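# Load ceramic mug into dishwasher rack, latch door

## Task

Set the ceramic mug inside the dishwasher's lower rack, then close the dishwasher door fully so it latches. The mug fails if it drops more than a few centimetres or is knocked hard; the lower rack must never slam while sliding in or out; the robot must not tip over or finish leaning.

## Robot and tools

Robot: TidyBot++, a four-caster mobile base (0.54 m long, 0.50 m wide, 0.38 m tall) carrying one seven-joint arm with a right hand that has three fingers (index, middle, ring) and a thumb. The shoulder sits 0.12 m ahead of the base centre, 0.68 m up. Arm segments: upper arm 0.42 m, forearm 0.31 m, hand 0.30 m to the reported hand point. The arm begins folded, hand pointing down, sticking up to 0.17 m past the base front. Cameras: base_camera (644x364) and wrist_camera (504x504, on a wrist mast looking toward the index knuckle; the open hand covers much of its view).

Frames: base frame has its origin on the floor below the base centre, x forward, y left, z up, metres. The odometry frame is the base frame as it stood when the scene began; base_odometry counts wheel turns (slip shows as travel), heading in rad, left positive. Hand-point axes: +z toward fingertips, +y out of the palm, +x across the palm away from the thumb.

Tool move: one action per call, built from any of base, joints, target, plus optional speeds and min_time_s; cameras and blocking are extra. All parts of an action start at once.
- base: an object of relative offsets from where the base is when the command starts, along its own axes. translate_m (metres, forward +, -2 to 2), strafe_m (metres, left +, -2 to 2), rotate_rad (radians, counter-clockwise +, -6.3 to 6.3).
- joints: absolute targets keyed by name. joint_1_rad to joint_7_rad in radians. joint_2 limited to ±2.249, joint_4 to ±2.579, joint_6 to ±2.099; the others wrap and take the short way, so turn in steps under half a turn. Note joint_1_rad positive turns the arm clockwise from above, opposite to rotate_rad. Sixteen finger hinges (hand_index_mcp, _abd, _pip, _dip, same for middle and ring, and hand_thumb_cmc, _axl, _mcp, _ipl) take a unitless number from -1 to 1 mapped between each hinge's stops; toward -1 generally curls fingers toward the palm and swings the thumb in front of it. Straight values: mcp 0.75, abd 0, pip 0.58, dip 0.70, thumb_cmc 0.71, thumb_axl 0.68, thumb_mcp 0.23, thumb_ipl 0.17. hand_current_limit (-1 to 1, maps to 0..550 mA, starts at 0.4) and hand_speed (-0.96 to 1, starts at -0.6) are settings for all hinges. Omitted keys keep their goal.
- target: one list of seven numbers, an absolute hand pose in the base frame: x, y, z in metres, then quaternion qw, qx, qy, qz, same form as the hand_pose line. With target, joints may only carry the hand keys, otherwise the call is refused.
- speeds: caps for this action only: translate_m and strafe_m 0.05 to 0.5 m/s (give one value if both move), rotate_rad 0.1 to 1.57 rad/s.
- min_time_s: 0.1 to 8 s, the shortest time any arm motion in the action may take.
- cameras: list of base_camera, wrist_camera or all; [] none. blocking: true (default) waits until all motion rests; false returns in about 0.5 s while motion continues.
An action caps at 15 s; base moves time out at 14 s. An empty move just reports state and images.

Other tools: wait(seconds 0 to 10, cameras) lets time pass and returns state, early if running moves settle. stop(cameras) brakes everything you started. zoom_image(camera, region [x0, y0, x1, y1] in pixels from top-left, at most 504 each way) enlarges part of the latest image. finished_scene(scene) ends the scene irreversibly; the goal must hold with no help from the robot.

Reading results: base_status, joint_status and hand_status report done, moving, off_target (came to rest short, may still be pushing), stopped, not_followed (a check withheld the arm targets, e.g. self-collision or 'pose unreachable'), contact_stop or time_out. An uncommanded stop, a refused call or a torque fault cancels the rest of that reply's move/wait/finished_scene calls. hand_pose is the real hand point; hand_target is where joint targets would put it. To hold a loaded hand still, resend hand_target as the next target. To correct a miss, add (wanted minus read position) to the last target. motor_effort gives percent of max torque, peak in brackets. hand_state gives one word per finger motor: moving, goal, blocked or overload; current above 495 mA for 5 s shuts a motor down for 10 s. Motor temperatures at 60 °C trigger MOTOR HOT; 75 °C sags the arm for 30–60 s. ARM HIT means a hard self or base contact; torque_fault freezes the arm 10 s (limits 104.5 N m joints 1–4, 51.3 N m joints 5–7).

Practical points: a hand pointing down reaches about 0.95 m high, only near the base. The arm does not avoid obstacles and keeps pushing if blocked; targets far from the current pose or low and close in front can swing the arm into the base. Loads make the arm sag. Lower the mug slowly and release only once it rests on the rack. Pull and push the rack gently with low base speeds so it never slams. Avoid the arm catching anything above about 0.6 m while the base drives, and avoid reaching far out or swinging a stretched arm sideways: the robot can tip. Check base_tilt; backing off or retracting the arm rights a small lean. Thinking time lets the scene run on.

Each tool is called after "Call:" as name(argument=value, ...), one argument or row to a line, values as JSON.

## Session

Call:
move(
)

Scene clock: 0.00 s.
Motor temperatures (°C): [37 35 32 36 44 43 44]
base_odometry: x=+0.000 y=+0.000 heading=+0.000
base_tilt: forward=-0.1 right=-0.1
base_status: not commanded
joint_positions: joint_1_rad=-0.025 joint_2_rad=-0.336 joint_3_rad=+3.123 joint_4_rad=-2.544 joint_5_rad=+0.021 joint_6_rad=-0.907 joint_7_rad=+3.092 hand_index_mcp=+0.753 hand_index_abd=+0.000 hand_index_pip=+0.577 hand_index_dip=+0.696 hand_middle_mcp=+0.753 hand_middle_abd=+0.000 hand_middle_pip=+0.577 hand_middle_dip=+0.696 hand_ring_mcp=+0.753 hand_ring_abd=+0.000 hand_ring_pip=+0.577 hand_ring_dip=+0.696 hand_thumb_cmc=+0.715 hand_thumb_axl=+0.677 hand_thumb_mcp=+0.223 hand_thumb_ipl=+0.168 hand_current_limit=+0.400 hand_speed=-0.600
joint_status: not commanded
hand_state: goal,goal,goal,goal,goal,goal,goal,goal,goal,goal,goal,goal,goal,goal,goal,goal
index_mcp_current_ma: 0
index_abd_current_ma: 0
index_pip_current_ma: 0
index_dip_current_ma: 0
middle_mcp_current_ma: 0
middle_abd_current_ma: 0
middle_pip_current_ma: 0
middle_dip_current_ma: 0
ring_mcp_current_ma: 0
ring_abd_current_ma: 0
ring_pip_current_ma: 0
ring_dip_current_ma: 0
thumb_cmc_current_ma: 0
thumb_axl_current_ma: 0
thumb_mcp_current_ma: -5
thumb_ipl_current_ma: 0
hand_goal_index_mcp: 0.754
hand_goal_index_abd: 0.000
hand_goal_index_pip: 0.576
hand_goal_index_dip: 0.696
hand_goal_middle_mcp: 0.754
hand_goal_middle_abd: 0.000
hand_goal_middle_pip: 0.576
hand_goal_middle_dip: 0.696
hand_goal_ring_mcp: 0.754
hand_goal_ring_abd: 0.000
hand_goal_ring_pip: 0.576
hand_goal_ring_dip: 0.696
hand_goal_thumb_cmc: 0.714
hand_goal_thumb_axl: 0.678
hand_goal_thumb_mcp: 0.226
hand_goal_thumb_ipl: 0.168
motor_effort: joint_1_rad=+0 joint_2_rad=-1 joint_3_rad=+0 joint_4_rad=+14 joint_5_rad=+1 joint_6_rad=+1 joint_7_rad=-1
hand_pose: x=+0.3259 y=-0.0212 z=+0.5934 quat_wxyz=(-0.017, -0.705, -0.709, -0.002) (m; base frame)
hand_target: x=+0.3260 y=-0.0212 z=+0.5935 quat_wxyz=(-0.017, -0.705, -0.709, -0.002) (m; base frame)
hand_status: not commanded
pictures: base_camera, wrist_camera

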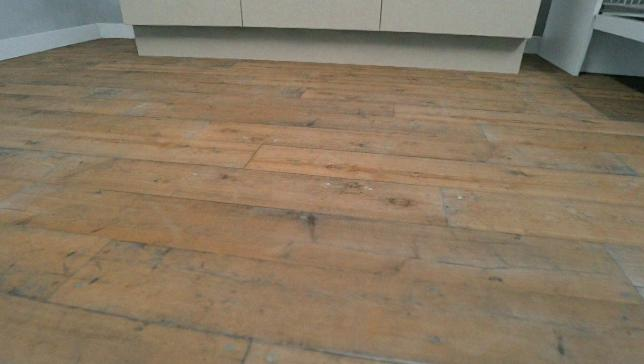

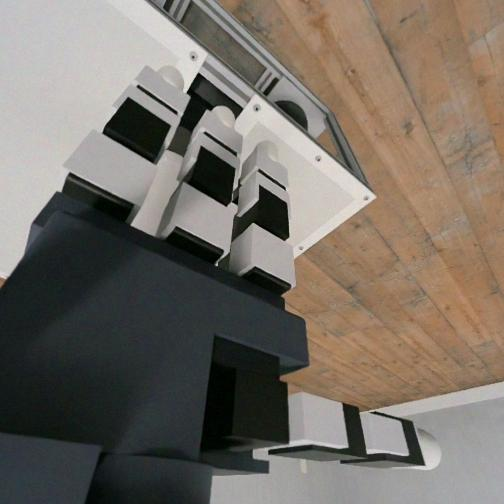

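Call:
move(
  joints={"joint_1_rad":0,"joint_2_rad":-1.2,"joint_3_rad":3.142,"joint_4_rad":-2.03,"joint_5_rad":0,"joint_6_rad":0.075,"joint_7_rad":2.463},
  cameras=["all"],
)

Scene clock: 5.13 s.
move: done
base_odometry: x=+0.000 y=+0.000 heading=+0.000
base_tilt: forward=-0.1 right=-0.1
base_status: not commanded
joint_positions: joint_1_rad=-0.013 joint_2_rad=-1.188 joint_3_rad=+3.123 joint_4_rad=-2.044 joint_5_rad=+0.021 joint_6_rad=+0.012 joint_7_rad=+2.513 hand_index_mcp=+0.759 hand_index_abd=+0.000 hand_index_pip=+0.577 hand_index_dip=+0.696 hand_middle_mcp=+0.759 hand_middle_abd=+0.000 hand_middle_pip=+0.577 hand_middle_dip=+0.696 hand_ring_mcp=+0.759 hand_ring_abd=+0.000 hand_ring_pip=+0.577 hand_ring_dip=+0.696 hand_thumb_cmc=+0.719 hand_thumb_axl=+0.677 hand_thumb_mcp=+0.227 hand_thumb_ipl=+0.168 hand_current_limit=+0.400 hand_speed=-0.600
joint_status: all done
hand_state: goal,goal,goal,goal,goal,goal,goal,goal,goal,goal,goal,goal,goal,goal,goal,goal
index_mcp_current_ma: 7
index_abd_current_ma: 0
index_pip_current_ma: 1
index_dip_current_ma: 0
middle_mcp_current_ma: 7
middle_abd_current_ma: 0
middle_pip_current_ma: 1
middle_dip_current_ma: 0
ring_mcp_current_ma: 7
ring_abd_current_ma: 0
ring_pip_current_ma: 1
ring_dip_current_ma: 0
thumb_cmc_current_ma: 6
thumb_axl_current_ma: -1
thumb_mcp_current_ma: 1
thumb_ipl_current_ma: 0
hand_goal_index_mcp: 0.754
hand_goal_index_abd: 0.000
hand_goal_index_pip: 0.576
hand_goal_index_dip: 0.696
hand_goal_middle_mcp: 0.754
hand_goal_middle_abd: 0.000
hand_goal_middle_pip: 0.576
hand_goal_middle_dip: 0.696
hand_goal_ring_mcp: 0.754
hand_goal_ring_abd: 0.000
hand_goal_ring_pip: 0.576
hand_goal_ring_dip: 0.696
hand_goal_thumb_cmc: 0.714
hand_goal_thumb_axl: 0.678
hand_goal_thumb_mcp: 0.226
hand_goal_thumb_ipl: 0.168
motor_effort: joint_1_rad=+0(1) joint_2_rad=+15(16) joint_3_rad=+0(2) joint_4_rad=+15(20) joint_5_rad=+1(2) joint_6_rad=+6(8) joint_7_rad=-1(2)
hand_pose: x=+0.1550 y=-0.0548 z=+1.2886 quat_wxyz=(-0.417, -0.357, -0.200, -0.811) (m; base frame)
hand_target: x=+0.1276 y=-0.0699 z=+1.3015 quat_wxyz=(-0.401, -0.333, -0.159, -0.839) (m; base frame)
hand_status: not commanded
pictures: base_camera, wrist_camera

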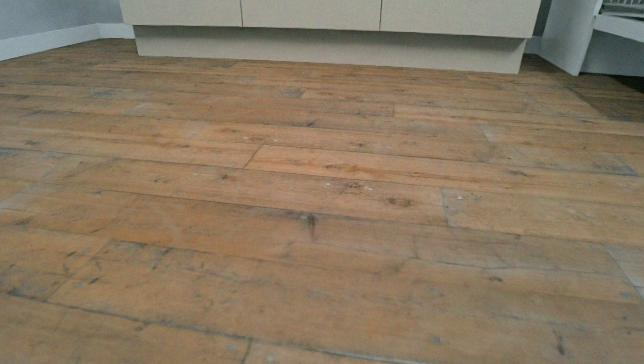

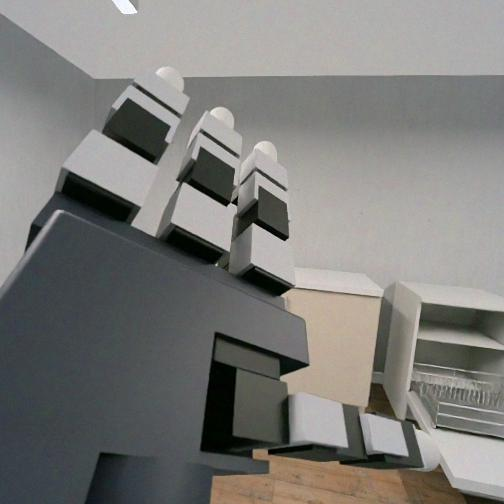

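Call:
move(
  base={"rotate_rad":-0.6},
  cameras=["all"],
)

Call:
move(
  joints={"joint_6_rad":-0.4},
  cameras=["wrist_camera"],
)

Scene clock: 6.80 s.
move: done
base_odometry: x=+0.000 y=+0.000 heading=-0.599
base_tilt: forward=-0.1 right=+0.0
base_status: done
joint_positions: joint_1_rad=-0.008 joint_2_rad=-1.188 joint_3_rad=+3.123 joint_4_rad=-2.044 joint_5_rad=+0.021 joint_6_rad=+0.013 joint_7_rad=+2.511 hand_index_mcp=+0.759 hand_index_abd=+0.000 hand_index_pip=+0.577 hand_index_dip=+0.696 hand_middle_mcp=+0.759 hand_middle_abd=+0.000 hand_middle_pip=+0.577 hand_middle_dip=+0.696 hand_ring_mcp=+0.759 hand_ring_abd=+0.000 hand_ring_pip=+0.577 hand_ring_dip=+0.696 hand_thumb_cmc=+0.719 hand_thumb_axl=+0.677 hand_thumb_mcp=+0.227 hand_thumb_ipl=+0.168 hand_current_limit=+0.400 hand_speed=-0.600
joint_status: not commanded
hand_state: goal,goal,goal,goal,goal,goal,goal,goal,goal,goal,goal,goal,goal,goal,goal,goal
index_mcp_current_ma: 7
index_abd_current_ma: 0
index_pip_current_ma: 1
index_dip_current_ma: 0
middle_mcp_current_ma: 7
middle_abd_current_ma: 0
middle_pip_current_ma: 1
middle_dip_current_ma: 0
ring_mcp_current_ma: 7
ring_abd_current_ma: 0
ring_pip_current_ma: 1
ring_dip_current_ma: 0
thumb_cmc_current_ma: 6
thumb_axl_current_ma: -1
thumb_mcp_current_ma: 1
thumb_ipl_current_ma: 0
hand_goal_index_mcp: 0.754
hand_goal_index_abd: 0.000
hand_goal_index_pip: 0.576
hand_goal_index_dip: 0.696
hand_goal_middle_mcp: 0.754
hand_goal_middle_abd: 0.000
hand_goal_middle_pip: 0.576
hand_goal_middle_dip: 0.696
hand_goal_ring_mcp: 0.754
hand_goal_ring_abd: 0.000
hand_goal_ring_pip: 0.576
hand_goal_ring_dip: 0.696
hand_goal_thumb_cmc: 0.714
hand_goal_thumb_axl: 0.678
hand_goal_thumb_mcp: 0.226
hand_goal_thumb_ipl: 0.168
motor_effort: joint_1_rad=+0(1) joint_2_rad=+14(15) joint_3_rad=+0(0) joint_4_rad=+15(16) joint_5_rad=+0(1) joint_6_rad=+6(6) joint_7_rad=+0(1)
hand_pose: x=+0.1545 y=-0.0551 z=+1.2888 quat_wxyz=(-0.419, -0.358, -0.199, -0.811) (m; base frame)
hand_target: x=+0.1276 y=-0.0699 z=+1.3015 quat_wxyz=(-0.401, -0.333, -0.159, -0.839) (m; base frame)
hand_status: not commanded
pictures: base_camera, wrist_camera

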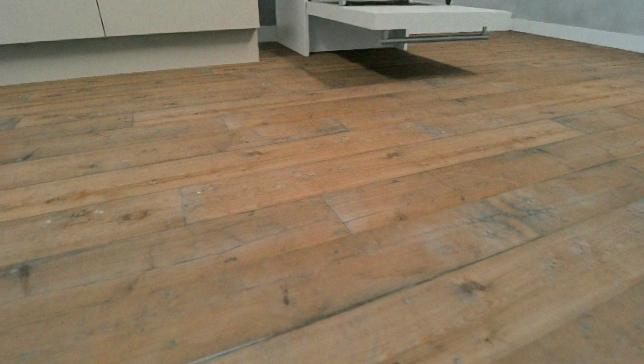

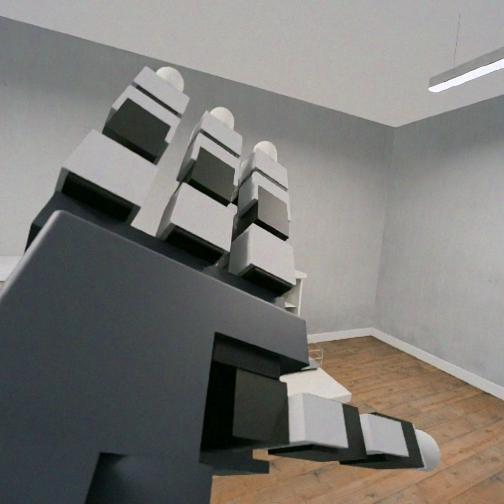

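Scene clock: 7.67 s.
move: done
base_odometry: x=+0.000 y=+0.000 heading=-0.599
base_tilt: forward=-0.1 right=-0.1
base_status: not commanded
joint_positions: joint_1_rad=-0.008 joint_2_rad=-1.188 joint_3_rad=+3.123 joint_4_rad=-2.037 joint_5_rad=+0.021 joint_6_rad=-0.356 joint_7_rad=+2.511 hand_index_mcp=+0.762 hand_index_abd=+0.000 hand_index_pip=+0.577 hand_index_dip=+0.696 hand_middle_mcp=+0.762 hand_middle_abd=+0.000 hand_middle_pip=+0.577 hand_middle_dip=+0.696 hand_ring_mcp=+0.762 hand_ring_abd=+0.000 hand_ring_pip=+0.577 hand_ring_dip=+0.696 hand_thumb_cmc=+0.719 hand_thumb_axl=+0.677 hand_thumb_mcp=+0.227 hand_thumb_ipl=+0.168 hand_current_limit=+0.400 hand_speed=-0.600
joint_status: all done
hand_state: goal,goal,goal,goal,goal,goal,goal,goal,goal,goal,goal,goal,goal,goal,goal,goal
index_mcp_current_ma: 12
index_abd_current_ma: 0
index_pip_current_ma: 1
index_dip_current_ma: 0
middle_mcp_current_ma: 12
middle_abd_current_ma: 0
middle_pip_current_ma: 1
middle_dip_current_ma: 0
ring_mcp_current_ma: 12
ring_abd_current_ma: 0
ring_pip_current_ma: 1
ring_dip_current_ma: 0
thumb_cmc_current_ma: 7
thumb_axl_current_ma: -1
thumb_mcp_current_ma: 1
thumb_ipl_current_ma: 0
hand_goal_index_mcp: 0.754
hand_goal_index_abd: 0.000
hand_goal_index_pip: 0.576
hand_goal_index_dip: 0.696
hand_goal_middle_mcp: 0.754
hand_goal_middle_abd: 0.000
hand_goal_middle_pip: 0.576
hand_goal_middle_dip: 0.696
hand_goal_ring_mcp: 0.754
hand_goal_ring_abd: 0.000
hand_goal_ring_pip: 0.576
hand_goal_ring_dip: 0.696
hand_goal_thumb_cmc: 0.714
hand_goal_thumb_axl: 0.678
hand_goal_thumb_mcp: 0.226
hand_goal_thumb_ipl: 0.168
motor_effort: joint_1_rad=+0(1) joint_2_rad=+13(16) joint_3_rad=+0(0) joint_4_rad=+16(18) joint_5_rad=+1(1) joint_6_rad=+8(9) joint_7_rad=-1(1)
hand_pose: x=+0.2264 y=-0.0577 z=+1.2080 quat_wxyz=(-0.381, -0.499, -0.269, -0.731) (m; base frame)
hand_target: x=+0.2256 y=-0.0699 z=+1.1961 quat_wxyz=(-0.352, -0.521, -0.249, -0.737) (m; base frame)
hand_status: not commanded
pictures: wrist_camera

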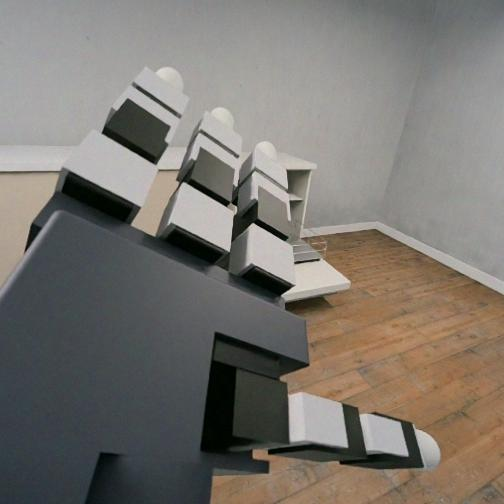

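Call:
move(
  base={"rotate_rad":0.6},
  cameras=["wrist_camera"],
)

Call:
zoom_image(
  camera="wrist_camera",
  region=[280, 80, 504, 304],
)

Call:
move(
  base={"rotate_rad":0.6},
  cameras=["wrist_camera"],
)

Call:
move(
  base={"rotate_rad":0.7},
  cameras=["wrist_camera"],
)

Scene clock: 9.43 s.
move: done
base_odometry: x=+0.000 y=+0.000 heading=-0.001
base_tilt: forward=-0.1 right=+0.0
base_status: done
joint_positions: joint_1_rad=-0.007 joint_2_rad=-1.188 joint_3_rad=+3.123 joint_4_rad=-2.037 joint_5_rad=+0.021 joint_6_rad=-0.356 joint_7_rad=+2.511 hand_index_mcp=+0.762 hand_index_abd=+0.000 hand_index_pip=+0.577 hand_index_dip=+0.696 hand_middle_mcp=+0.762 hand_middle_abd=+0.000 hand_middle_pip=+0.577 hand_middle_dip=+0.696 hand_ring_mcp=+0.762 hand_ring_abd=+0.000 hand_ring_pip=+0.577 hand_ring_dip=+0.696 hand_thumb_cmc=+0.719 hand_thumb_axl=+0.677 hand_thumb_mcp=+0.227 hand_thumb_ipl=+0.168 hand_current_limit=+0.400 hand_speed=-0.600
joint_status: not commanded
hand_state: goal,goal,goal,goal,goal,goal,goal,goal,goal,goal,goal,goal,goal,goal,goal,goal
index_mcp_current_ma: 12
index_abd_current_ma: 0
index_pip_current_ma: 1
index_dip_current_ma: 0
middle_mcp_current_ma: 12
middle_abd_current_ma: 0
middle_pip_current_ma: 1
middle_dip_current_ma: 0
ring_mcp_current_ma: 12
ring_abd_current_ma: 0
ring_pip_current_ma: 1
ring_dip_current_ma: 0
thumb_cmc_current_ma: 7
thumb_axl_current_ma: -1
thumb_mcp_current_ma: 1
thumb_ipl_current_ma: 0
hand_goal_index_mcp: 0.754
hand_goal_index_abd: 0.000
hand_goal_index_pip: 0.576
hand_goal_index_dip: 0.696
hand_goal_middle_mcp: 0.754
hand_goal_middle_abd: 0.000
hand_goal_middle_pip: 0.576
hand_goal_middle_dip: 0.696
hand_goal_ring_mcp: 0.754
hand_goal_ring_abd: 0.000
hand_goal_ring_pip: 0.576
hand_goal_ring_dip: 0.696
hand_goal_thumb_cmc: 0.714
hand_goal_thumb_axl: 0.678
hand_goal_thumb_mcp: 0.226
hand_goal_thumb_ipl: 0.168
motor_effort: joint_1_rad=+0(1) joint_2_rad=+14(14) joint_3_rad=+0(0) joint_4_rad=+16(17) joint_5_rad=+1(2) joint_6_rad=+8(8) joint_7_rad=-1(1)
hand_pose: x=+0.2264 y=-0.0577 z=+1.2080 quat_wxyz=(-0.381, -0.499, -0.269, -0.730) (m; base frame)
hand_target: x=+0.2256 y=-0.0699 z=+1.1961 quat_wxyz=(-0.352, -0.521, -0.249, -0.737) (m; base frame)
hand_status: not commanded
pictures: wrist_camera

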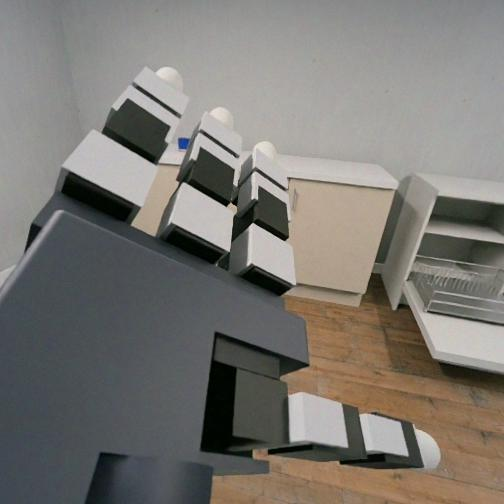

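Scaled by 2.250 from the camera's 504x504 image, which has a finer 720x720 frame.

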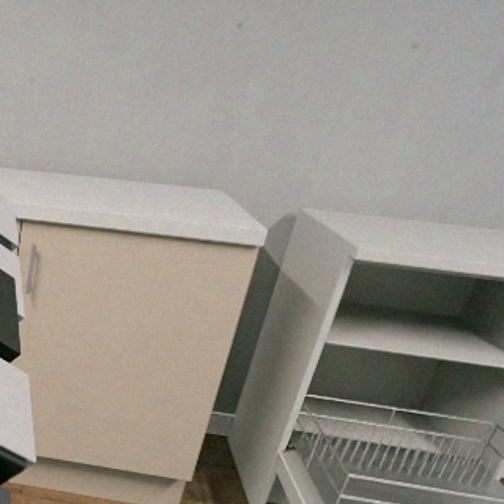

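Scene clock: 10.97 s.
move: done
base_odometry: x=+0.000 y=+0.000 heading=+0.598
base_tilt: forward=-0.1 right=+0.0
base_status: done
joint_positions: joint_1_rad=-0.007 joint_2_rad=-1.188 joint_3_rad=+3.123 joint_4_rad=-2.037 joint_5_rad=+0.021 joint_6_rad=-0.356 joint_7_rad=+2.511 hand_index_mcp=+0.762 hand_index_abd=+0.000 hand_index_pip=+0.577 hand_index_dip=+0.696 hand_middle_mcp=+0.762 hand_middle_abd=+0.000 hand_middle_pip=+0.577 hand_middle_dip=+0.696 hand_ring_mcp=+0.762 hand_ring_abd=+0.000 hand_ring_pip=+0.577 hand_ring_dip=+0.696 hand_thumb_cmc=+0.719 hand_thumb_axl=+0.677 hand_thumb_mcp=+0.227 hand_thumb_ipl=+0.168 hand_current_limit=+0.400 hand_speed=-0.600
joint_status: not commanded
hand_state: goal,goal,goal,goal,goal,goal,goal,goal,goal,goal,goal,goal,goal,goal,goal,goal
index_mcp_current_ma: 12
index_abd_current_ma: 0
index_pip_current_ma: 1
index_dip_current_ma: 0
middle_mcp_current_ma: 12
middle_abd_current_ma: 0
middle_pip_current_ma: 1
middle_dip_current_ma: 0
ring_mcp_current_ma: 12
ring_abd_current_ma: 0
ring_pip_current_ma: 1
ring_dip_current_ma: 0
thumb_cmc_current_ma: 7
thumb_axl_current_ma: -1
thumb_mcp_current_ma: 1
thumb_ipl_current_ma: 0
hand_goal_index_mcp: 0.754
hand_goal_index_abd: 0.000
hand_goal_index_pip: 0.576
hand_goal_index_dip: 0.696
hand_goal_middle_mcp: 0.754
hand_goal_middle_abd: 0.000
hand_goal_middle_pip: 0.576
hand_goal_middle_dip: 0.696
hand_goal_ring_mcp: 0.754
hand_goal_ring_abd: 0.000
hand_goal_ring_pip: 0.576
hand_goal_ring_dip: 0.696
hand_goal_thumb_cmc: 0.714
hand_goal_thumb_axl: 0.678
hand_goal_thumb_mcp: 0.226
hand_goal_thumb_ipl: 0.168
motor_effort: joint_1_rad=+0(1) joint_2_rad=+13(15) joint_3_rad=+0(1) joint_4_rad=+15(17) joint_5_rad=+0(1) joint_6_rad=+7(8) joint_7_rad=-1(2)
hand_pose: x=+0.2263 y=-0.0579 z=+1.2080 quat_wxyz=(-0.381, -0.499, -0.269, -0.730) (m; base frame)
hand_target: x=+0.2256 y=-0.0699 z=+1.1961 quat_wxyz=(-0.352, -0.521, -0.249, -0.737) (m; base frame)
hand_status: not commanded
pictures: wrist_camera

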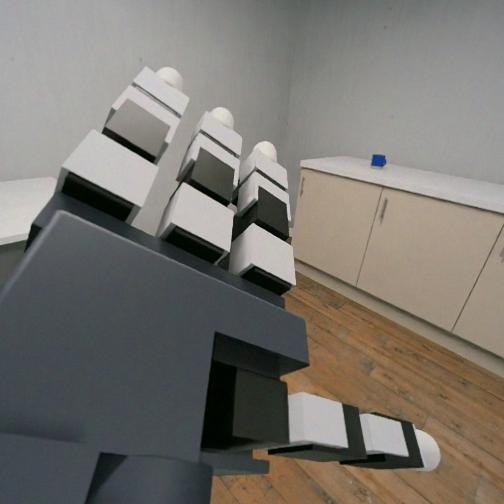

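Scene clock: 12.60 s.
move: done
base_odometry: x=+0.000 y=+0.000 heading=+1.298
base_tilt: forward=-0.2 right=-0.1
base_status: done
joint_positions: joint_1_rad=-0.006 joint_2_rad=-1.188 joint_3_rad=+3.123 joint_4_rad=-2.037 joint_5_rad=+0.021 joint_6_rad=-0.356 joint_7_rad=+2.511 hand_index_mcp=+0.762 hand_index_abd=+0.000 hand_index_pip=+0.577 hand_index_dip=+0.696 hand_middle_mcp=+0.762 hand_middle_abd=+0.000 hand_middle_pip=+0.577 hand_middle_dip=+0.696 hand_ring_mcp=+0.762 hand_ring_abd=+0.000 hand_ring_pip=+0.577 hand_ring_dip=+0.696 hand_thumb_cmc=+0.719 hand_thumb_axl=+0.677 hand_thumb_mcp=+0.227 hand_thumb_ipl=+0.168 hand_current_limit=+0.400 hand_speed=-0.600
joint_status: not commanded
hand_state: goal,goal,goal,goal,goal,goal,goal,goal,goal,goal,goal,goal,goal,goal,goal,goal
index_mcp_current_ma: 12
index_abd_current_ma: 0
index_pip_current_ma: 1
index_dip_current_ma: 0
middle_mcp_current_ma: 12
middle_abd_current_ma: 0
middle_pip_current_ma: 1
middle_dip_current_ma: 0
ring_mcp_current_ma: 12
ring_abd_current_ma: 0
ring_pip_current_ma: 1
ring_dip_current_ma: 0
thumb_cmc_current_ma: 7
thumb_axl_current_ma: -1
thumb_mcp_current_ma: 1
thumb_ipl_current_ma: 0
hand_goal_index_mcp: 0.754
hand_goal_index_abd: 0.000
hand_goal_index_pip: 0.576
hand_goal_index_dip: 0.696
hand_goal_middle_mcp: 0.754
hand_goal_middle_abd: 0.000
hand_goal_middle_pip: 0.576
hand_goal_middle_dip: 0.696
hand_goal_ring_mcp: 0.754
hand_goal_ring_abd: 0.000
hand_goal_ring_pip: 0.576
hand_goal_ring_dip: 0.696
hand_goal_thumb_cmc: 0.714
hand_goal_thumb_axl: 0.678
hand_goal_thumb_mcp: 0.226
hand_goal_thumb_ipl: 0.168
motor_effort: joint_1_rad=+0(1) joint_2_rad=+13(14) joint_3_rad=+0(0) joint_4_rad=+16(17) joint_5_rad=+1(2) joint_6_rad=+7(8) joint_7_rad=+0(2)
hand_pose: x=+0.2263 y=-0.0579 z=+1.2080 quat_wxyz=(-0.382, -0.499, -0.268, -0.730) (m; base frame)
hand_target: x=+0.2256 y=-0.0699 z=+1.1961 quat_wxyz=(-0.352, -0.521, -0.249, -0.737) (m; base frame)
hand_status: not commanded
pictures: wrist_camera

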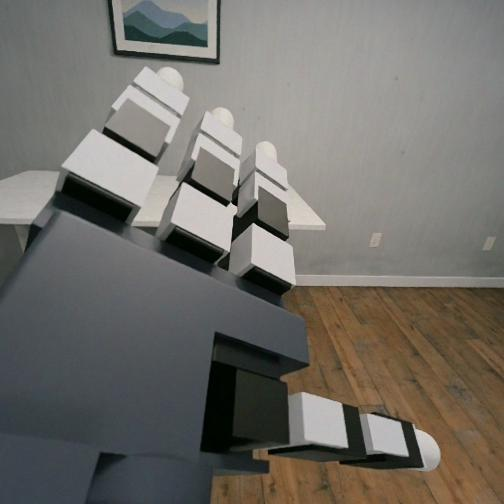

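Call:
move(
  base={"rotate_rad":-0.698},
  cameras=["wrist_camera"],
)

Call:
zoom_image(
  camera="wrist_camera",
  region=[290, 100, 504, 314],
)

Scene clock: 16.27 s.
move: done
base_odometry: x=+0.000 y=+0.000 heading=+0.601
base_tilt: forward=-0.1 right=-0.1
base_status: done
joint_positions: joint_1_rad=-0.005 joint_2_rad=-1.188 joint_3_rad=+3.123 joint_4_rad=-2.037 joint_5_rad=+0.021 joint_6_rad=-0.356 joint_7_rad=+2.511 hand_index_mcp=+0.762 hand_index_abd=+0.000 hand_index_pip=+0.577 hand_index_dip=+0.696 hand_middle_mcp=+0.762 hand_middle_abd=+0.000 hand_middle_pip=+0.577 hand_middle_dip=+0.696 hand_ring_mcp=+0.762 hand_ring_abd=+0.000 hand_ring_pip=+0.577 hand_ring_dip=+0.696 hand_thumb_cmc=+0.719 hand_thumb_axl=+0.677 hand_thumb_mcp=+0.227 hand_thumb_ipl=+0.168 hand_current_limit=+0.400 hand_speed=-0.600
joint_status: not commanded
hand_state: goal,goal,goal,goal,goal,goal,goal,goal,goal,goal,goal,goal,goal,goal,goal,goal
index_mcp_current_ma: 12
index_abd_current_ma: 0
index_pip_current_ma: 1
index_dip_current_ma: 0
middle_mcp_current_ma: 12
middle_abd_current_ma: 0
middle_pip_current_ma: 1
middle_dip_current_ma: 0
ring_mcp_current_ma: 12
ring_abd_current_ma: 0
ring_pip_current_ma: 1
ring_dip_current_ma: 0
thumb_cmc_current_ma: 7
thumb_axl_current_ma: -1
thumb_mcp_current_ma: 1
thumb_ipl_current_ma: 0
hand_goal_index_mcp: 0.754
hand_goal_index_abd: 0.000
hand_goal_index_pip: 0.576
hand_goal_index_dip: 0.696
hand_goal_middle_mcp: 0.754
hand_goal_middle_abd: 0.000
hand_goal_middle_pip: 0.576
hand_goal_middle_dip: 0.696
hand_goal_ring_mcp: 0.754
hand_goal_ring_abd: 0.000
hand_goal_ring_pip: 0.576
hand_goal_ring_dip: 0.696
hand_goal_thumb_cmc: 0.714
hand_goal_thumb_axl: 0.678
hand_goal_thumb_mcp: 0.226
hand_goal_thumb_ipl: 0.168
motor_effort: joint_1_rad=+0(1) joint_2_rad=+14(14) joint_3_rad=+0(0) joint_4_rad=+15(17) joint_5_rad=+1(1) joint_6_rad=+8(8) joint_7_rad=-1(1)
hand_pose: x=+0.2262 y=-0.0580 z=+1.2080 quat_wxyz=(-0.382, -0.499, -0.268, -0.730) (m; base frame)
hand_target: x=+0.2256 y=-0.0699 z=+1.1961 quat_wxyz=(-0.352, -0.521, -0.249, -0.737) (m; base frame)
hand_status: not commanded
pictures: wrist_camera

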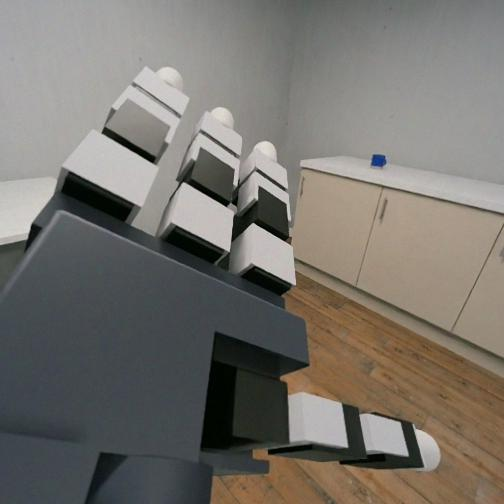

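Scaled by 2.355 from the camera's 504x504 image, which has a finer 720x720 frame.

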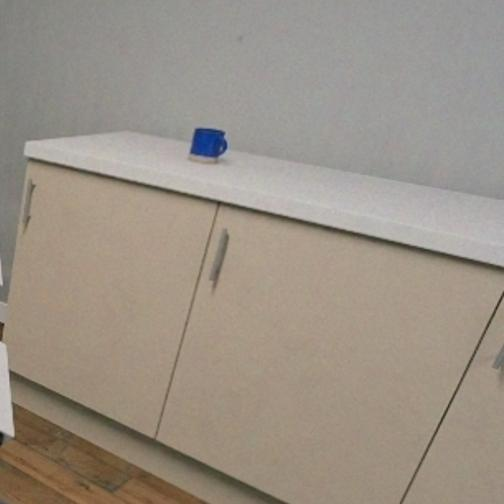

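Call:
move(
  base={"rotate_rad":-0.6},
)

Call:
move(
  base={"translate_m":0.9, "strafe_m":0.7},
  cameras=["all"],
)

Call:
zoom_image(
  camera="wrist_camera",
  region=[250, 50, 504, 304],
)

Scene clock: 18.07 s.
move: done
base_odometry: x=+0.000 y=+0.000 heading=+0.002
base_tilt: forward=-0.1 right=+0.0
base_status: done
joint_positions: joint_1_rad=-0.004 joint_2_rad=-1.188 joint_3_rad=+3.123 joint_4_rad=-2.037 joint_5_rad=+0.021 joint_6_rad=-0.356 joint_7_rad=+2.511 hand_index_mcp=+0.762 hand_index_abd=+0.000 hand_index_pip=+0.577 hand_index_dip=+0.696 hand_middle_mcp=+0.762 hand_middle_abd=+0.000 hand_middle_pip=+0.577 hand_middle_dip=+0.696 hand_ring_mcp=+0.762 hand_ring_abd=+0.000 hand_ring_pip=+0.577 hand_ring_dip=+0.696 hand_thumb_cmc=+0.719 hand_thumb_axl=+0.677 hand_thumb_mcp=+0.227 hand_thumb_ipl=+0.168 hand_current_limit=+0.400 hand_speed=-0.600
joint_status: not commanded
hand_state: goal,goal,goal,goal,goal,goal,goal,goal,goal,goal,goal,goal,goal,goal,goal,goal
index_mcp_current_ma: 12
index_abd_current_ma: 0
index_pip_current_ma: 1
index_dip_current_ma: 0
middle_mcp_current_ma: 12
middle_abd_current_ma: 0
middle_pip_current_ma: 1
middle_dip_current_ma: 0
ring_mcp_current_ma: 12
ring_abd_current_ma: 0
ring_pip_current_ma: 1
ring_dip_current_ma: 0
thumb_cmc_current_ma: 7
thumb_axl_current_ma: -1
thumb_mcp_current_ma: 1
thumb_ipl_current_ma: 0
hand_goal_index_mcp: 0.754
hand_goal_index_abd: 0.000
hand_goal_index_pip: 0.576
hand_goal_index_dip: 0.696
hand_goal_middle_mcp: 0.754
hand_goal_middle_abd: 0.000
hand_goal_middle_pip: 0.576
hand_goal_middle_dip: 0.696
hand_goal_ring_mcp: 0.754
hand_goal_ring_abd: 0.000
hand_goal_ring_pip: 0.576
hand_goal_ring_dip: 0.696
hand_goal_thumb_cmc: 0.714
hand_goal_thumb_axl: 0.678
hand_goal_thumb_mcp: 0.226
hand_goal_thumb_ipl: 0.168
motor_effort: joint_1_rad=+0(1) joint_2_rad=+14(14) joint_3_rad=+0(0) joint_4_rad=+16(17) joint_5_rad=+1(1) joint_6_rad=+8(8) joint_7_rad=-1(1)
hand_pose: x=+0.2261 y=-0.0581 z=+1.2080 quat_wxyz=(-0.382, -0.499, -0.268, -0.730) (m; base frame)
hand_target: x=+0.2256 y=-0.0699 z=+1.1961 quat_wxyz=(-0.352, -0.521, -0.249, -0.737) (m; base frame)
hand_status: not commanded
pictures: none

Scene clock: 21.27 s.
move: done
base_odometry: x=+0.899 y=+0.701 heading=+0.001
base_tilt: forward=-0.1 right=-0.1
base_status: done
joint_positions: joint_1_rad=-0.003 joint_2_rad=-1.190 joint_3_rad=+3.124 joint_4_rad=-2.037 joint_5_rad=+0.021 joint_6_rad=-0.356 joint_7_rad=+2.511 hand_index_mcp=+0.762 hand_index_abd=+0.000 hand_index_pip=+0.577 hand_index_dip=+0.696 hand_middle_mcp=+0.762 hand_middle_abd=+0.000 hand_middle_pip=+0.577 hand_middle_dip=+0.696 hand_ring_mcp=+0.762 hand_ring_abd=+0.000 hand_ring_pip=+0.577 hand_ring_dip=+0.696 hand_thumb_cmc=+0.719 hand_thumb_axl=+0.677 hand_thumb_mcp=+0.227 hand_thumb_ipl=+0.168 hand_current_limit=+0.400 hand_speed=-0.600
joint_status: not commanded
hand_state: goal,goal,goal,goal,goal,goal,goal,goal,goal,goal,goal,goal,goal,goal,goal,goal
index_mcp_current_ma: 12
index_abd_current_ma: 0
index_pip_current_ma: 1
index_dip_current_ma: 0
middle_mcp_current_ma: 12
middle_abd_current_ma: 0
middle_pip_current_ma: 1
middle_dip_current_ma: 0
ring_mcp_current_ma: 12
ring_abd_current_ma: 0
ring_pip_current_ma: 1
ring_dip_current_ma: 0
thumb_cmc_current_ma: 7
thumb_axl_current_ma: -1
thumb_mcp_current_ma: 1
thumb_ipl_current_ma: 0
hand_goal_index_mcp: 0.754
hand_goal_index_abd: 0.000
hand_goal_index_pip: 0.576
hand_goal_index_dip: 0.696
hand_goal_middle_mcp: 0.754
hand_goal_middle_abd: 0.000
hand_goal_middle_pip: 0.576
hand_goal_middle_dip: 0.696
hand_goal_ring_mcp: 0.754
hand_goal_ring_abd: 0.000
hand_goal_ring_pip: 0.576
hand_goal_ring_dip: 0.696
hand_goal_thumb_cmc: 0.714
hand_goal_thumb_axl: 0.678
hand_goal_thumb_mcp: 0.226
hand_goal_thumb_ipl: 0.168
motor_effort: joint_1_rad=+0(1) joint_2_rad=+14(16) joint_3_rad=+0(2) joint_4_rad=+16(18) joint_5_rad=+1(2) joint_6_rad=+7(8) joint_7_rad=+0(1)
hand_pose: x=+0.2251 y=-0.0586 z=+1.2082 quat_wxyz=(-0.383, -0.499, -0.267, -0.730) (m; base frame)
hand_target: x=+0.2256 y=-0.0699 z=+1.1961 quat_wxyz=(-0.352, -0.521, -0.249, -0.737) (m; base frame)
hand_status: not commanded
pictures: base_camera, wrist_camera

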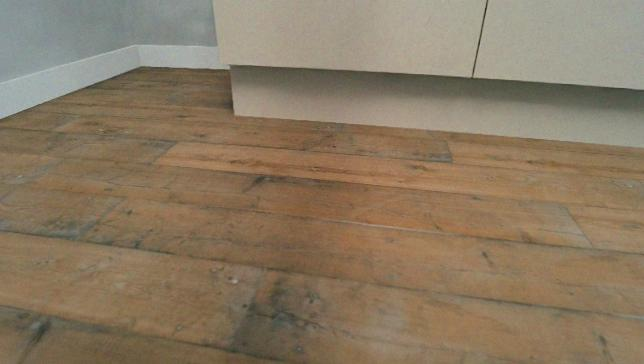

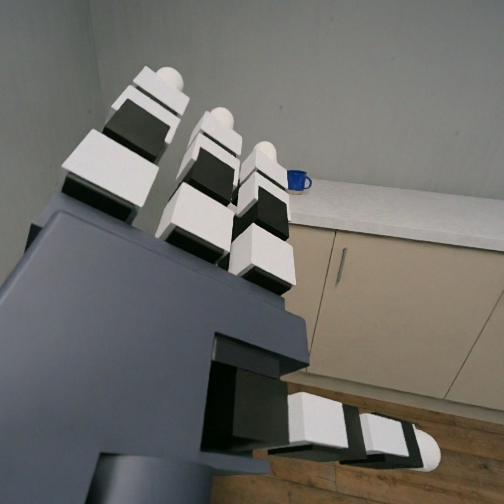

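Scaled by 1.984 from the camera's 504x504 image, which has a finer 720x720 frame.

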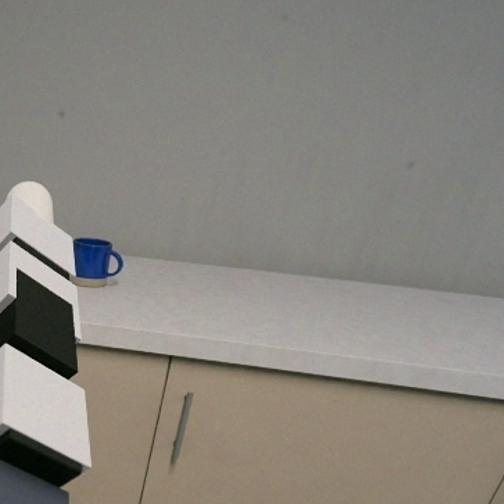

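Call:
move(
  base={"translate_m":-0.3, "strafe_m":-1.7},
  cameras=["all"],
)

Call:
zoom_image(
  camera="wrist_camera",
  region=[250, 130, 504, 384],
)

Scene clock: 26.97 s.
move: done
base_odometry: x=+0.601 y=-0.999 heading=+0.001
base_tilt: forward=-0.1 right=+0.0
base_status: done
joint_positions: joint_1_rad=-0.002 joint_2_rad=-1.190 joint_3_rad=+3.126 joint_4_rad=-2.037 joint_5_rad=+0.021 joint_6_rad=-0.356 joint_7_rad=+2.511 hand_index_mcp=+0.762 hand_index_abd=+0.000 hand_index_pip=+0.577 hand_index_dip=+0.696 hand_middle_mcp=+0.762 hand_middle_abd=+0.000 hand_middle_pip=+0.577 hand_middle_dip=+0.696 hand_ring_mcp=+0.762 hand_ring_abd=+0.000 hand_ring_pip=+0.577 hand_ring_dip=+0.696 hand_thumb_cmc=+0.719 hand_thumb_axl=+0.677 hand_thumb_mcp=+0.227 hand_thumb_ipl=+0.168 hand_current_limit=+0.400 hand_speed=-0.600
joint_status: not commanded
hand_state: goal,goal,goal,goal,goal,goal,goal,goal,goal,goal,goal,goal,goal,goal,goal,goal
index_mcp_current_ma: 12
index_abd_current_ma: 0
index_pip_current_ma: 1
index_dip_current_ma: 0
middle_mcp_current_ma: 12
middle_abd_current_ma: 0
middle_pip_current_ma: 1
middle_dip_current_ma: 0
ring_mcp_current_ma: 12
ring_abd_current_ma: 0
ring_pip_current_ma: 1
ring_dip_current_ma: 0
thumb_cmc_current_ma: 7
thumb_axl_current_ma: -1
thumb_mcp_current_ma: 1
thumb_ipl_current_ma: 0
hand_goal_index_mcp: 0.754
hand_goal_index_abd: 0.000
hand_goal_index_pip: 0.576
hand_goal_index_dip: 0.696
hand_goal_middle_mcp: 0.754
hand_goal_middle_abd: 0.000
hand_goal_middle_pip: 0.576
hand_goal_middle_dip: 0.696
hand_goal_ring_mcp: 0.754
hand_goal_ring_abd: 0.000
hand_goal_ring_pip: 0.576
hand_goal_ring_dip: 0.696
hand_goal_thumb_cmc: 0.714
hand_goal_thumb_axl: 0.678
hand_goal_thumb_mcp: 0.226
hand_goal_thumb_ipl: 0.168
motor_effort: joint_1_rad=+0(2) joint_2_rad=+13(15) joint_3_rad=+0(2) joint_4_rad=+16(17) joint_5_rad=+1(2) joint_6_rad=+7(8) joint_7_rad=-1(2)
hand_pose: x=+0.2250 y=-0.0594 z=+1.2081 quat_wxyz=(-0.383, -0.499, -0.266, -0.730) (m; base frame)
hand_target: x=+0.2256 y=-0.0699 z=+1.1961 quat_wxyz=(-0.352, -0.521, -0.249, -0.737) (m; base frame)
hand_status: not commanded
pictures: base_camera, wrist_camera

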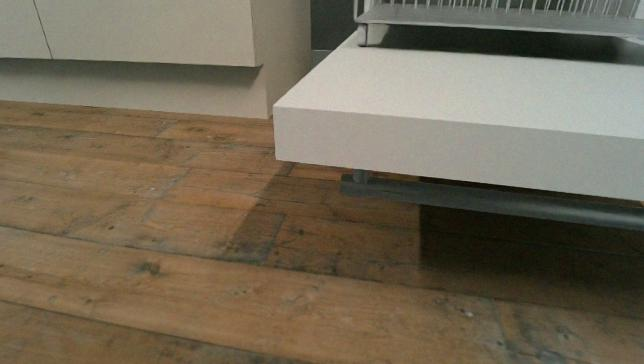

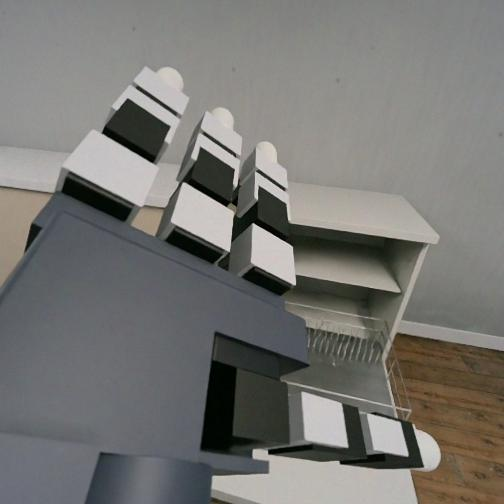

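Scaled by 1.984 from the camera's 504x504 image, which has a finer 720x720 frame.

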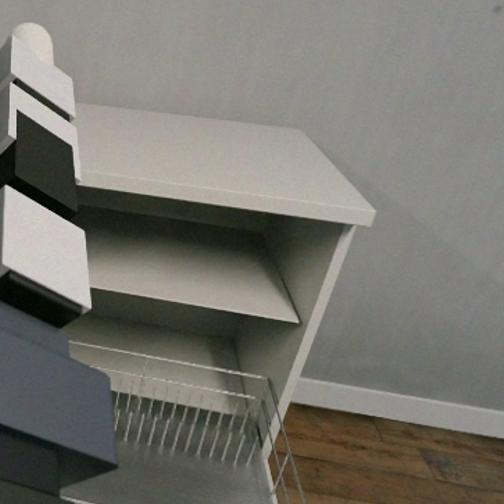

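Call:
move(
  joints={"joint_1_rad":-0.5,"joint_6_rad":-0.7},
  cameras=["wrist_camera"],
)

Call:
zoom_image(
  camera="wrist_camera",
  region=[250, 100, 504, 354],
)

Scene clock: 28.80 s.
move: done
base_odometry: x=+0.601 y=-0.999 heading=+0.001
base_tilt: forward=-0.1 right=+0.0
base_status: not commanded
joint_positions: joint_1_rad=-0.489 joint_2_rad=-1.190 joint_3_rad=+3.126 joint_4_rad=-2.037 joint_5_rad=+0.021 joint_6_rad=-0.628 joint_7_rad=+2.511 hand_index_mcp=+0.762 hand_index_abd=+0.000 hand_index_pip=+0.577 hand_index_dip=+0.696 hand_middle_mcp=+0.762 hand_middle_abd=+0.000 hand_middle_pip=+0.577 hand_middle_dip=+0.696 hand_ring_mcp=+0.762 hand_ring_abd=+0.000 hand_ring_pip=+0.577 hand_ring_dip=+0.696 hand_thumb_cmc=+0.719 hand_thumb_axl=+0.677 hand_thumb_mcp=+0.227 hand_thumb_ipl=+0.168 hand_current_limit=+0.400 hand_speed=-0.600
joint_status: all done
hand_state: goal,goal,goal,goal,goal,goal,goal,goal,goal,goal,goal,goal,goal,goal,goal,goal
index_mcp_current_ma: 12
index_abd_current_ma: 0
index_pip_current_ma: 1
index_dip_current_ma: 0
middle_mcp_current_ma: 12
middle_abd_current_ma: 0
middle_pip_current_ma: 1
middle_dip_current_ma: 0
ring_mcp_current_ma: 12
ring_abd_current_ma: 0
ring_pip_current_ma: 1
ring_dip_current_ma: 0
thumb_cmc_current_ma: 7
thumb_axl_current_ma: -1
thumb_mcp_current_ma: 1
thumb_ipl_current_ma: 0
hand_goal_index_mcp: 0.754
hand_goal_index_abd: 0.000
hand_goal_index_pip: 0.576
hand_goal_index_dip: 0.696
hand_goal_middle_mcp: 0.754
hand_goal_middle_abd: 0.000
hand_goal_middle_pip: 0.576
hand_goal_middle_dip: 0.696
hand_goal_ring_mcp: 0.754
hand_goal_ring_abd: 0.000
hand_goal_ring_pip: 0.576
hand_goal_ring_dip: 0.696
hand_goal_thumb_cmc: 0.714
hand_goal_thumb_axl: 0.678
hand_goal_thumb_mcp: 0.226
hand_goal_thumb_ipl: 0.168
motor_effort: joint_1_rad=+0(2) joint_2_rad=+13(14) joint_3_rad=+0(0) joint_4_rad=+16(17) joint_5_rad=+1(2) joint_6_rad=+8(9) joint_7_rad=-1(2)
hand_pose: x=+0.2711 y=+0.0105 z=+1.1322 quat_wxyz=(-0.178, -0.502, -0.447, -0.719) (m; base frame)
hand_target: x=+0.2744 y=+0.0053 z=+1.1106 quat_wxyz=(-0.140, -0.532, -0.444, -0.708) (m; base frame)
hand_status: not commanded
pictures: wrist_camera

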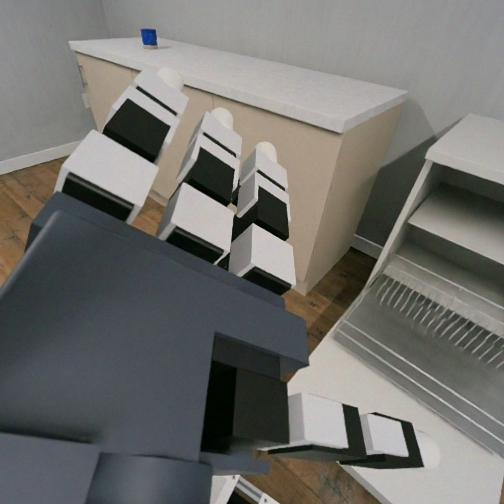

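Scaled by 1.984 from the camera's 504x504 image, which has a finer 720x720 frame.

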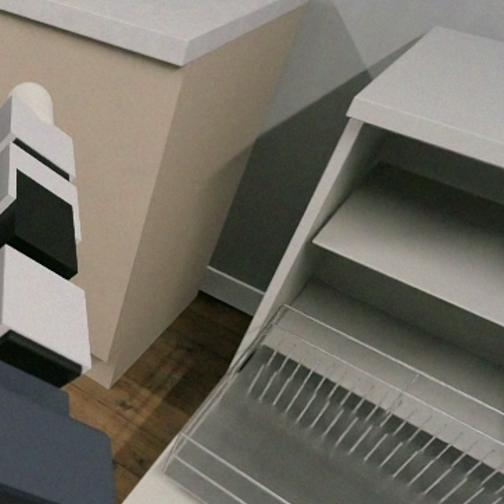

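Call:
move(
  joints={"joint_1_rad":-0.6,"joint_6_rad":-0.95,"hand_thumb_cmc":0.0},
  base={"strafe_m":-0.3},
  cameras=["all"],
)

Call:
zoom_image(
  camera="wrist_camera",
  region=[250, 0, 504, 254],
)

Call:
zoom_image(
  camera="wrist_camera",
  region=[250, 250, 504, 504],
)

Scene clock: 30.87 s.
move: done
base_odometry: x=+0.601 y=-1.299 heading=+0.001
base_tilt: forward=-0.1 right=-0.1
base_status: done
joint_positions: joint_1_rad=-0.596 joint_2_rad=-1.190 joint_3_rad=+3.127 joint_4_rad=-2.037 joint_5_rad=+0.021 joint_6_rad=-0.881 joint_7_rad=+2.511 hand_index_mcp=+0.762 hand_index_abd=+0.000 hand_index_pip=+0.577 hand_index_dip=+0.696 hand_middle_mcp=+0.762 hand_middle_abd=+0.000 hand_middle_pip=+0.577 hand_middle_dip=+0.696 hand_ring_mcp=+0.762 hand_ring_abd=+0.000 hand_ring_pip=+0.577 hand_ring_dip=+0.696 hand_thumb_cmc=+0.019 hand_thumb_axl=+0.677 hand_thumb_mcp=+0.227 hand_thumb_ipl=+0.168 hand_current_limit=+0.400 hand_speed=-0.600
joint_status: all done
hand_state: goal,goal,goal,goal,goal,goal,goal,goal,goal,goal,goal,goal,goal,goal,goal,goal
index_mcp_current_ma: 12
index_abd_current_ma: 0
index_pip_current_ma: 1
index_dip_current_ma: 0
middle_mcp_current_ma: 12
middle_abd_current_ma: 0
middle_pip_current_ma: 1
middle_dip_current_ma: 0
ring_mcp_current_ma: 12
ring_abd_current_ma: 0
ring_pip_current_ma: 1
ring_dip_current_ma: 0
thumb_cmc_current_ma: 38
thumb_axl_current_ma: -1
thumb_mcp_current_ma: 1
thumb_ipl_current_ma: 0
hand_goal_index_mcp: 0.754
hand_goal_index_abd: 0.000
hand_goal_index_pip: 0.576
hand_goal_index_dip: 0.696
hand_goal_middle_mcp: 0.754
hand_goal_middle_abd: 0.000
hand_goal_middle_pip: 0.576
hand_goal_middle_dip: 0.696
hand_goal_ring_mcp: 0.754
hand_goal_ring_abd: 0.000
hand_goal_ring_pip: 0.576
hand_goal_ring_dip: 0.696
hand_goal_thumb_cmc: 0.000
hand_goal_thumb_axl: 0.678
hand_goal_thumb_mcp: 0.226
hand_goal_thumb_ipl: 0.168
motor_effort: joint_1_rad=+0(2) joint_2_rad=+13(15) joint_3_rad=+0(1) joint_4_rad=+16(18) joint_5_rad=+1(2) joint_6_rad=+8(9) joint_7_rad=-1(1)
hand_pose: x=+0.2802 y=+0.0307 z=+1.0557 quat_wxyz=(-0.125, -0.542, -0.533, -0.638) (m; base frame)
hand_target: x=+0.2785 y=+0.0245 z=+1.0346 quat_wxyz=(-0.092, -0.571, -0.527, -0.623) (m; base frame)
hand_status: not commanded
pictures: base_camera, wrist_camera

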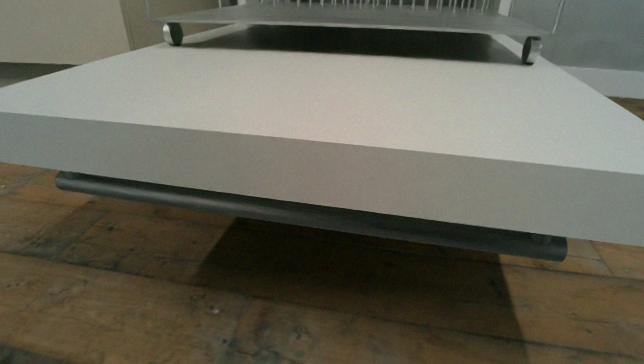

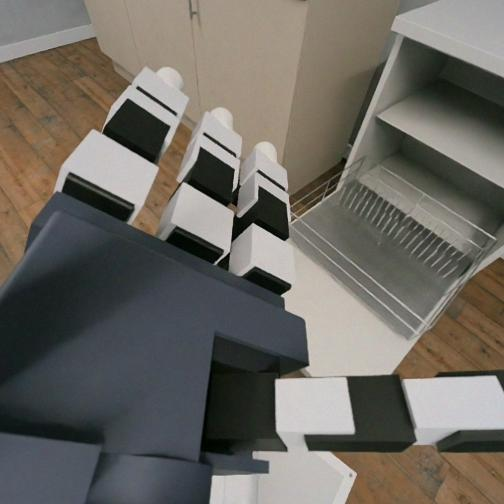

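Scaled by 1.984 from the camera's 504x504 image, which has a finer 720x720 frame.

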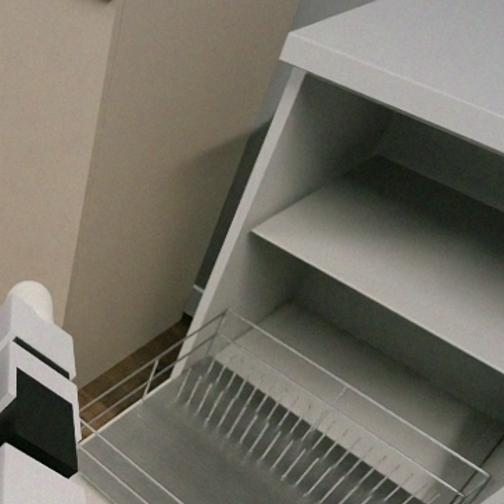

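Scaled by 1.984 from the camera's 504x504 image, which has a finer 720x720 frame.

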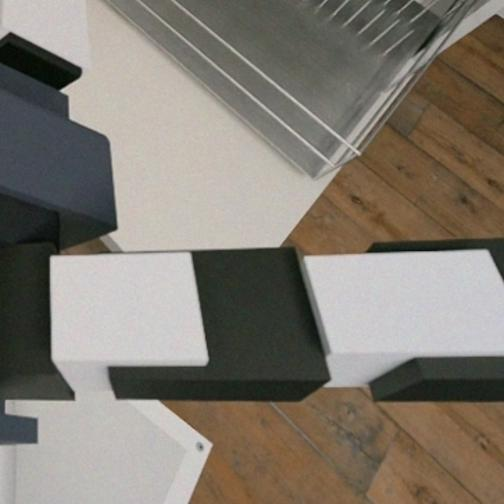

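Call:
move(
  joints={"joint_1_rad":-0.85,"joint_6_rad":-0.9,"hand_thumb_cmc":0.714},
  cameras=["wrist_camera"],
)

Call:
zoom_image(
  camera="wrist_camera",
  region=[290, 200, 504, 414],
)

Call:
move(
  base={"translate_m":-0.25},
  cameras=["wrist_camera"],
)

Call:
zoom_image(
  camera="wrist_camera",
  region=[290, 200, 504, 414],
)

Scene clock: 36.73 s.
move: done
base_odometry: x=+0.601 y=-1.299 heading=+0.001
base_tilt: forward=-0.1 right=+0.0
base_status: not commanded
joint_positions: joint_1_rad=-0.840 joint_2_rad=-1.190 joint_3_rad=+3.127 joint_4_rad=-2.037 joint_5_rad=+0.021 joint_6_rad=-0.881 joint_7_rad=+2.511 hand_index_mcp=+0.762 hand_index_abd=+0.000 hand_index_pip=+0.577 hand_index_dip=+0.696 hand_middle_mcp=+0.762 hand_middle_abd=+0.000 hand_middle_pip=+0.577 hand_middle_dip=+0.696 hand_ring_mcp=+0.762 hand_ring_abd=+0.000 hand_ring_pip=+0.577 hand_ring_dip=+0.696 hand_thumb_cmc=+0.718 hand_thumb_axl=+0.677 hand_thumb_mcp=+0.227 hand_thumb_ipl=+0.168 hand_current_limit=+0.400 hand_speed=-0.600
joint_status: all done
hand_state: goal,goal,goal,goal,goal,goal,goal,goal,goal,goal,goal,goal,goal,goal,goal,goal
index_mcp_current_ma: 12
index_abd_current_ma: 0
index_pip_current_ma: 1
index_dip_current_ma: 0
middle_mcp_current_ma: 12
middle_abd_current_ma: 0
middle_pip_current_ma: 1
middle_dip_current_ma: 0
ring_mcp_current_ma: 12
ring_abd_current_ma: 0
ring_pip_current_ma: 1
ring_dip_current_ma: 0
thumb_cmc_current_ma: 6
thumb_axl_current_ma: -1
thumb_mcp_current_ma: 1
thumb_ipl_current_ma: 0
hand_goal_index_mcp: 0.754
hand_goal_index_abd: 0.000
hand_goal_index_pip: 0.576
hand_goal_index_dip: 0.696
hand_goal_middle_mcp: 0.754
hand_goal_middle_abd: 0.000
hand_goal_middle_pip: 0.576
hand_goal_middle_dip: 0.696
hand_goal_ring_mcp: 0.754
hand_goal_ring_abd: 0.000
hand_goal_ring_pip: 0.576
hand_goal_ring_dip: 0.696
hand_goal_thumb_cmc: 0.714
hand_goal_thumb_axl: 0.678
hand_goal_thumb_mcp: 0.226
hand_goal_thumb_ipl: 0.168
motor_effort: joint_1_rad=+0(1) joint_2_rad=+13(14) joint_3_rad=+0(0) joint_4_rad=+17(17) joint_5_rad=+1(1) joint_6_rad=+8(9) joint_7_rad=-1(1)
hand_pose: x=+0.2681 y=+0.0687 z=+1.0557 quat_wxyz=(-0.046, -0.474, -0.595, -0.648) (m; base frame)
hand_target: x=+0.2676 y=+0.0634 z=+1.0499 quat_wxyz=(-0.014, -0.490, -0.582, -0.648) (m; base frame)
hand_status: not commanded
pictures: wrist_camera

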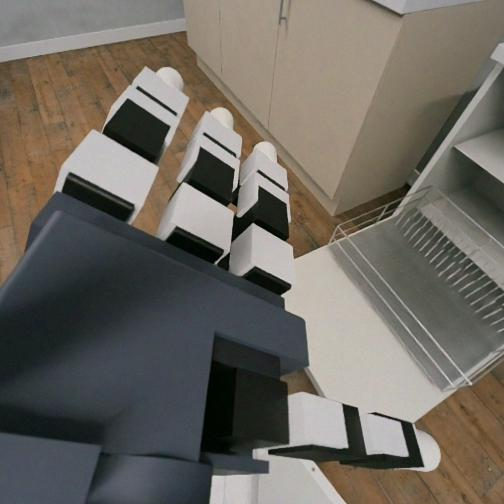

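Scaled by 2.355 from the camera's 504x504 image, which has a finer 720x720 frame.

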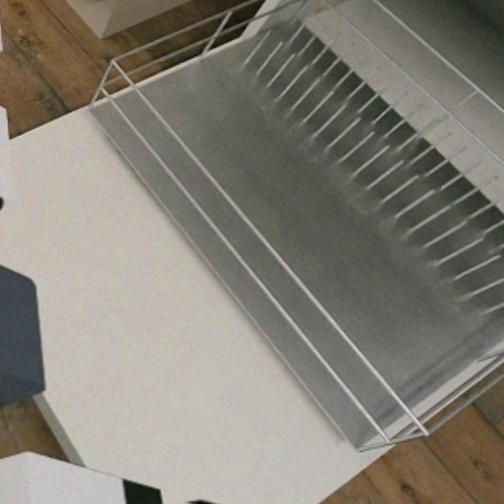

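Scene clock: 38.50 s.
move: done
base_odometry: x=+0.351 y=-1.300 heading=+0.001
base_tilt: forward=+0.0 right=-0.1
base_status: done
joint_positions: joint_1_rad=-0.842 joint_2_rad=-1.191 joint_3_rad=+3.127 joint_4_rad=-2.037 joint_5_rad=+0.021 joint_6_rad=-0.881 joint_7_rad=+2.511 hand_index_mcp=+0.762 hand_index_abd=+0.000 hand_index_pip=+0.577 hand_index_dip=+0.696 hand_middle_mcp=+0.762 hand_middle_abd=+0.000 hand_middle_pip=+0.577 hand_middle_dip=+0.696 hand_ring_mcp=+0.762 hand_ring_abd=+0.000 hand_ring_pip=+0.577 hand_ring_dip=+0.696 hand_thumb_cmc=+0.719 hand_thumb_axl=+0.677 hand_thumb_mcp=+0.227 hand_thumb_ipl=+0.168 hand_current_limit=+0.400 hand_speed=-0.600
joint_status: not commanded
hand_state: goal,goal,goal,goal,goal,goal,goal,goal,goal,goal,goal,goal,goal,goal,goal,goal
index_mcp_current_ma: 12
index_abd_current_ma: 0
index_pip_current_ma: 1
index_dip_current_ma: 0
middle_mcp_current_ma: 12
middle_abd_current_ma: 0
middle_pip_current_ma: 1
middle_dip_current_ma: 0
ring_mcp_current_ma: 12
ring_abd_current_ma: 0
ring_pip_current_ma: 1
ring_dip_current_ma: 0
thumb_cmc_current_ma: 6
thumb_axl_current_ma: -1
thumb_mcp_current_ma: 1
thumb_ipl_current_ma: 0
hand_goal_index_mcp: 0.754
hand_goal_index_abd: 0.000
hand_goal_index_pip: 0.576
hand_goal_index_dip: 0.696
hand_goal_middle_mcp: 0.754
hand_goal_middle_abd: 0.000
hand_goal_middle_pip: 0.576
hand_goal_middle_dip: 0.696
hand_goal_ring_mcp: 0.754
hand_goal_ring_abd: 0.000
hand_goal_ring_pip: 0.576
hand_goal_ring_dip: 0.696
hand_goal_thumb_cmc: 0.714
hand_goal_thumb_axl: 0.678
hand_goal_thumb_mcp: 0.226
hand_goal_thumb_ipl: 0.168
motor_effort: joint_1_rad=+0(1) joint_2_rad=+13(15) joint_3_rad=+0(1) joint_4_rad=+16(17) joint_5_rad=+1(2) joint_6_rad=+8(8) joint_7_rad=-1(1)
hand_pose: x=+0.2677 y=+0.0688 z=+1.0558 quat_wxyz=(-0.046, -0.473, -0.595, -0.648) (m; base frame)
hand_target: x=+0.2676 y=+0.0634 z=+1.0499 quat_wxyz=(-0.014, -0.490, -0.582, -0.648) (m; base frame)
hand_status: not commanded
pictures: wrist_camera

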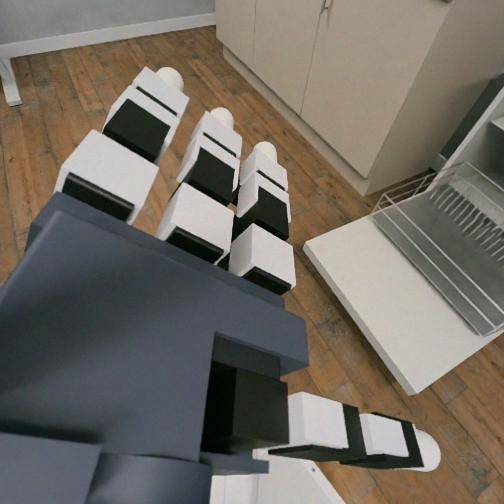

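Scaled by 2.355 from the camera's 504x504 image, which has a finer 720x720 frame.

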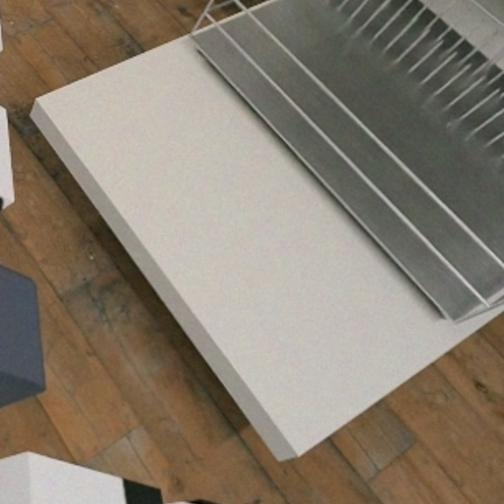

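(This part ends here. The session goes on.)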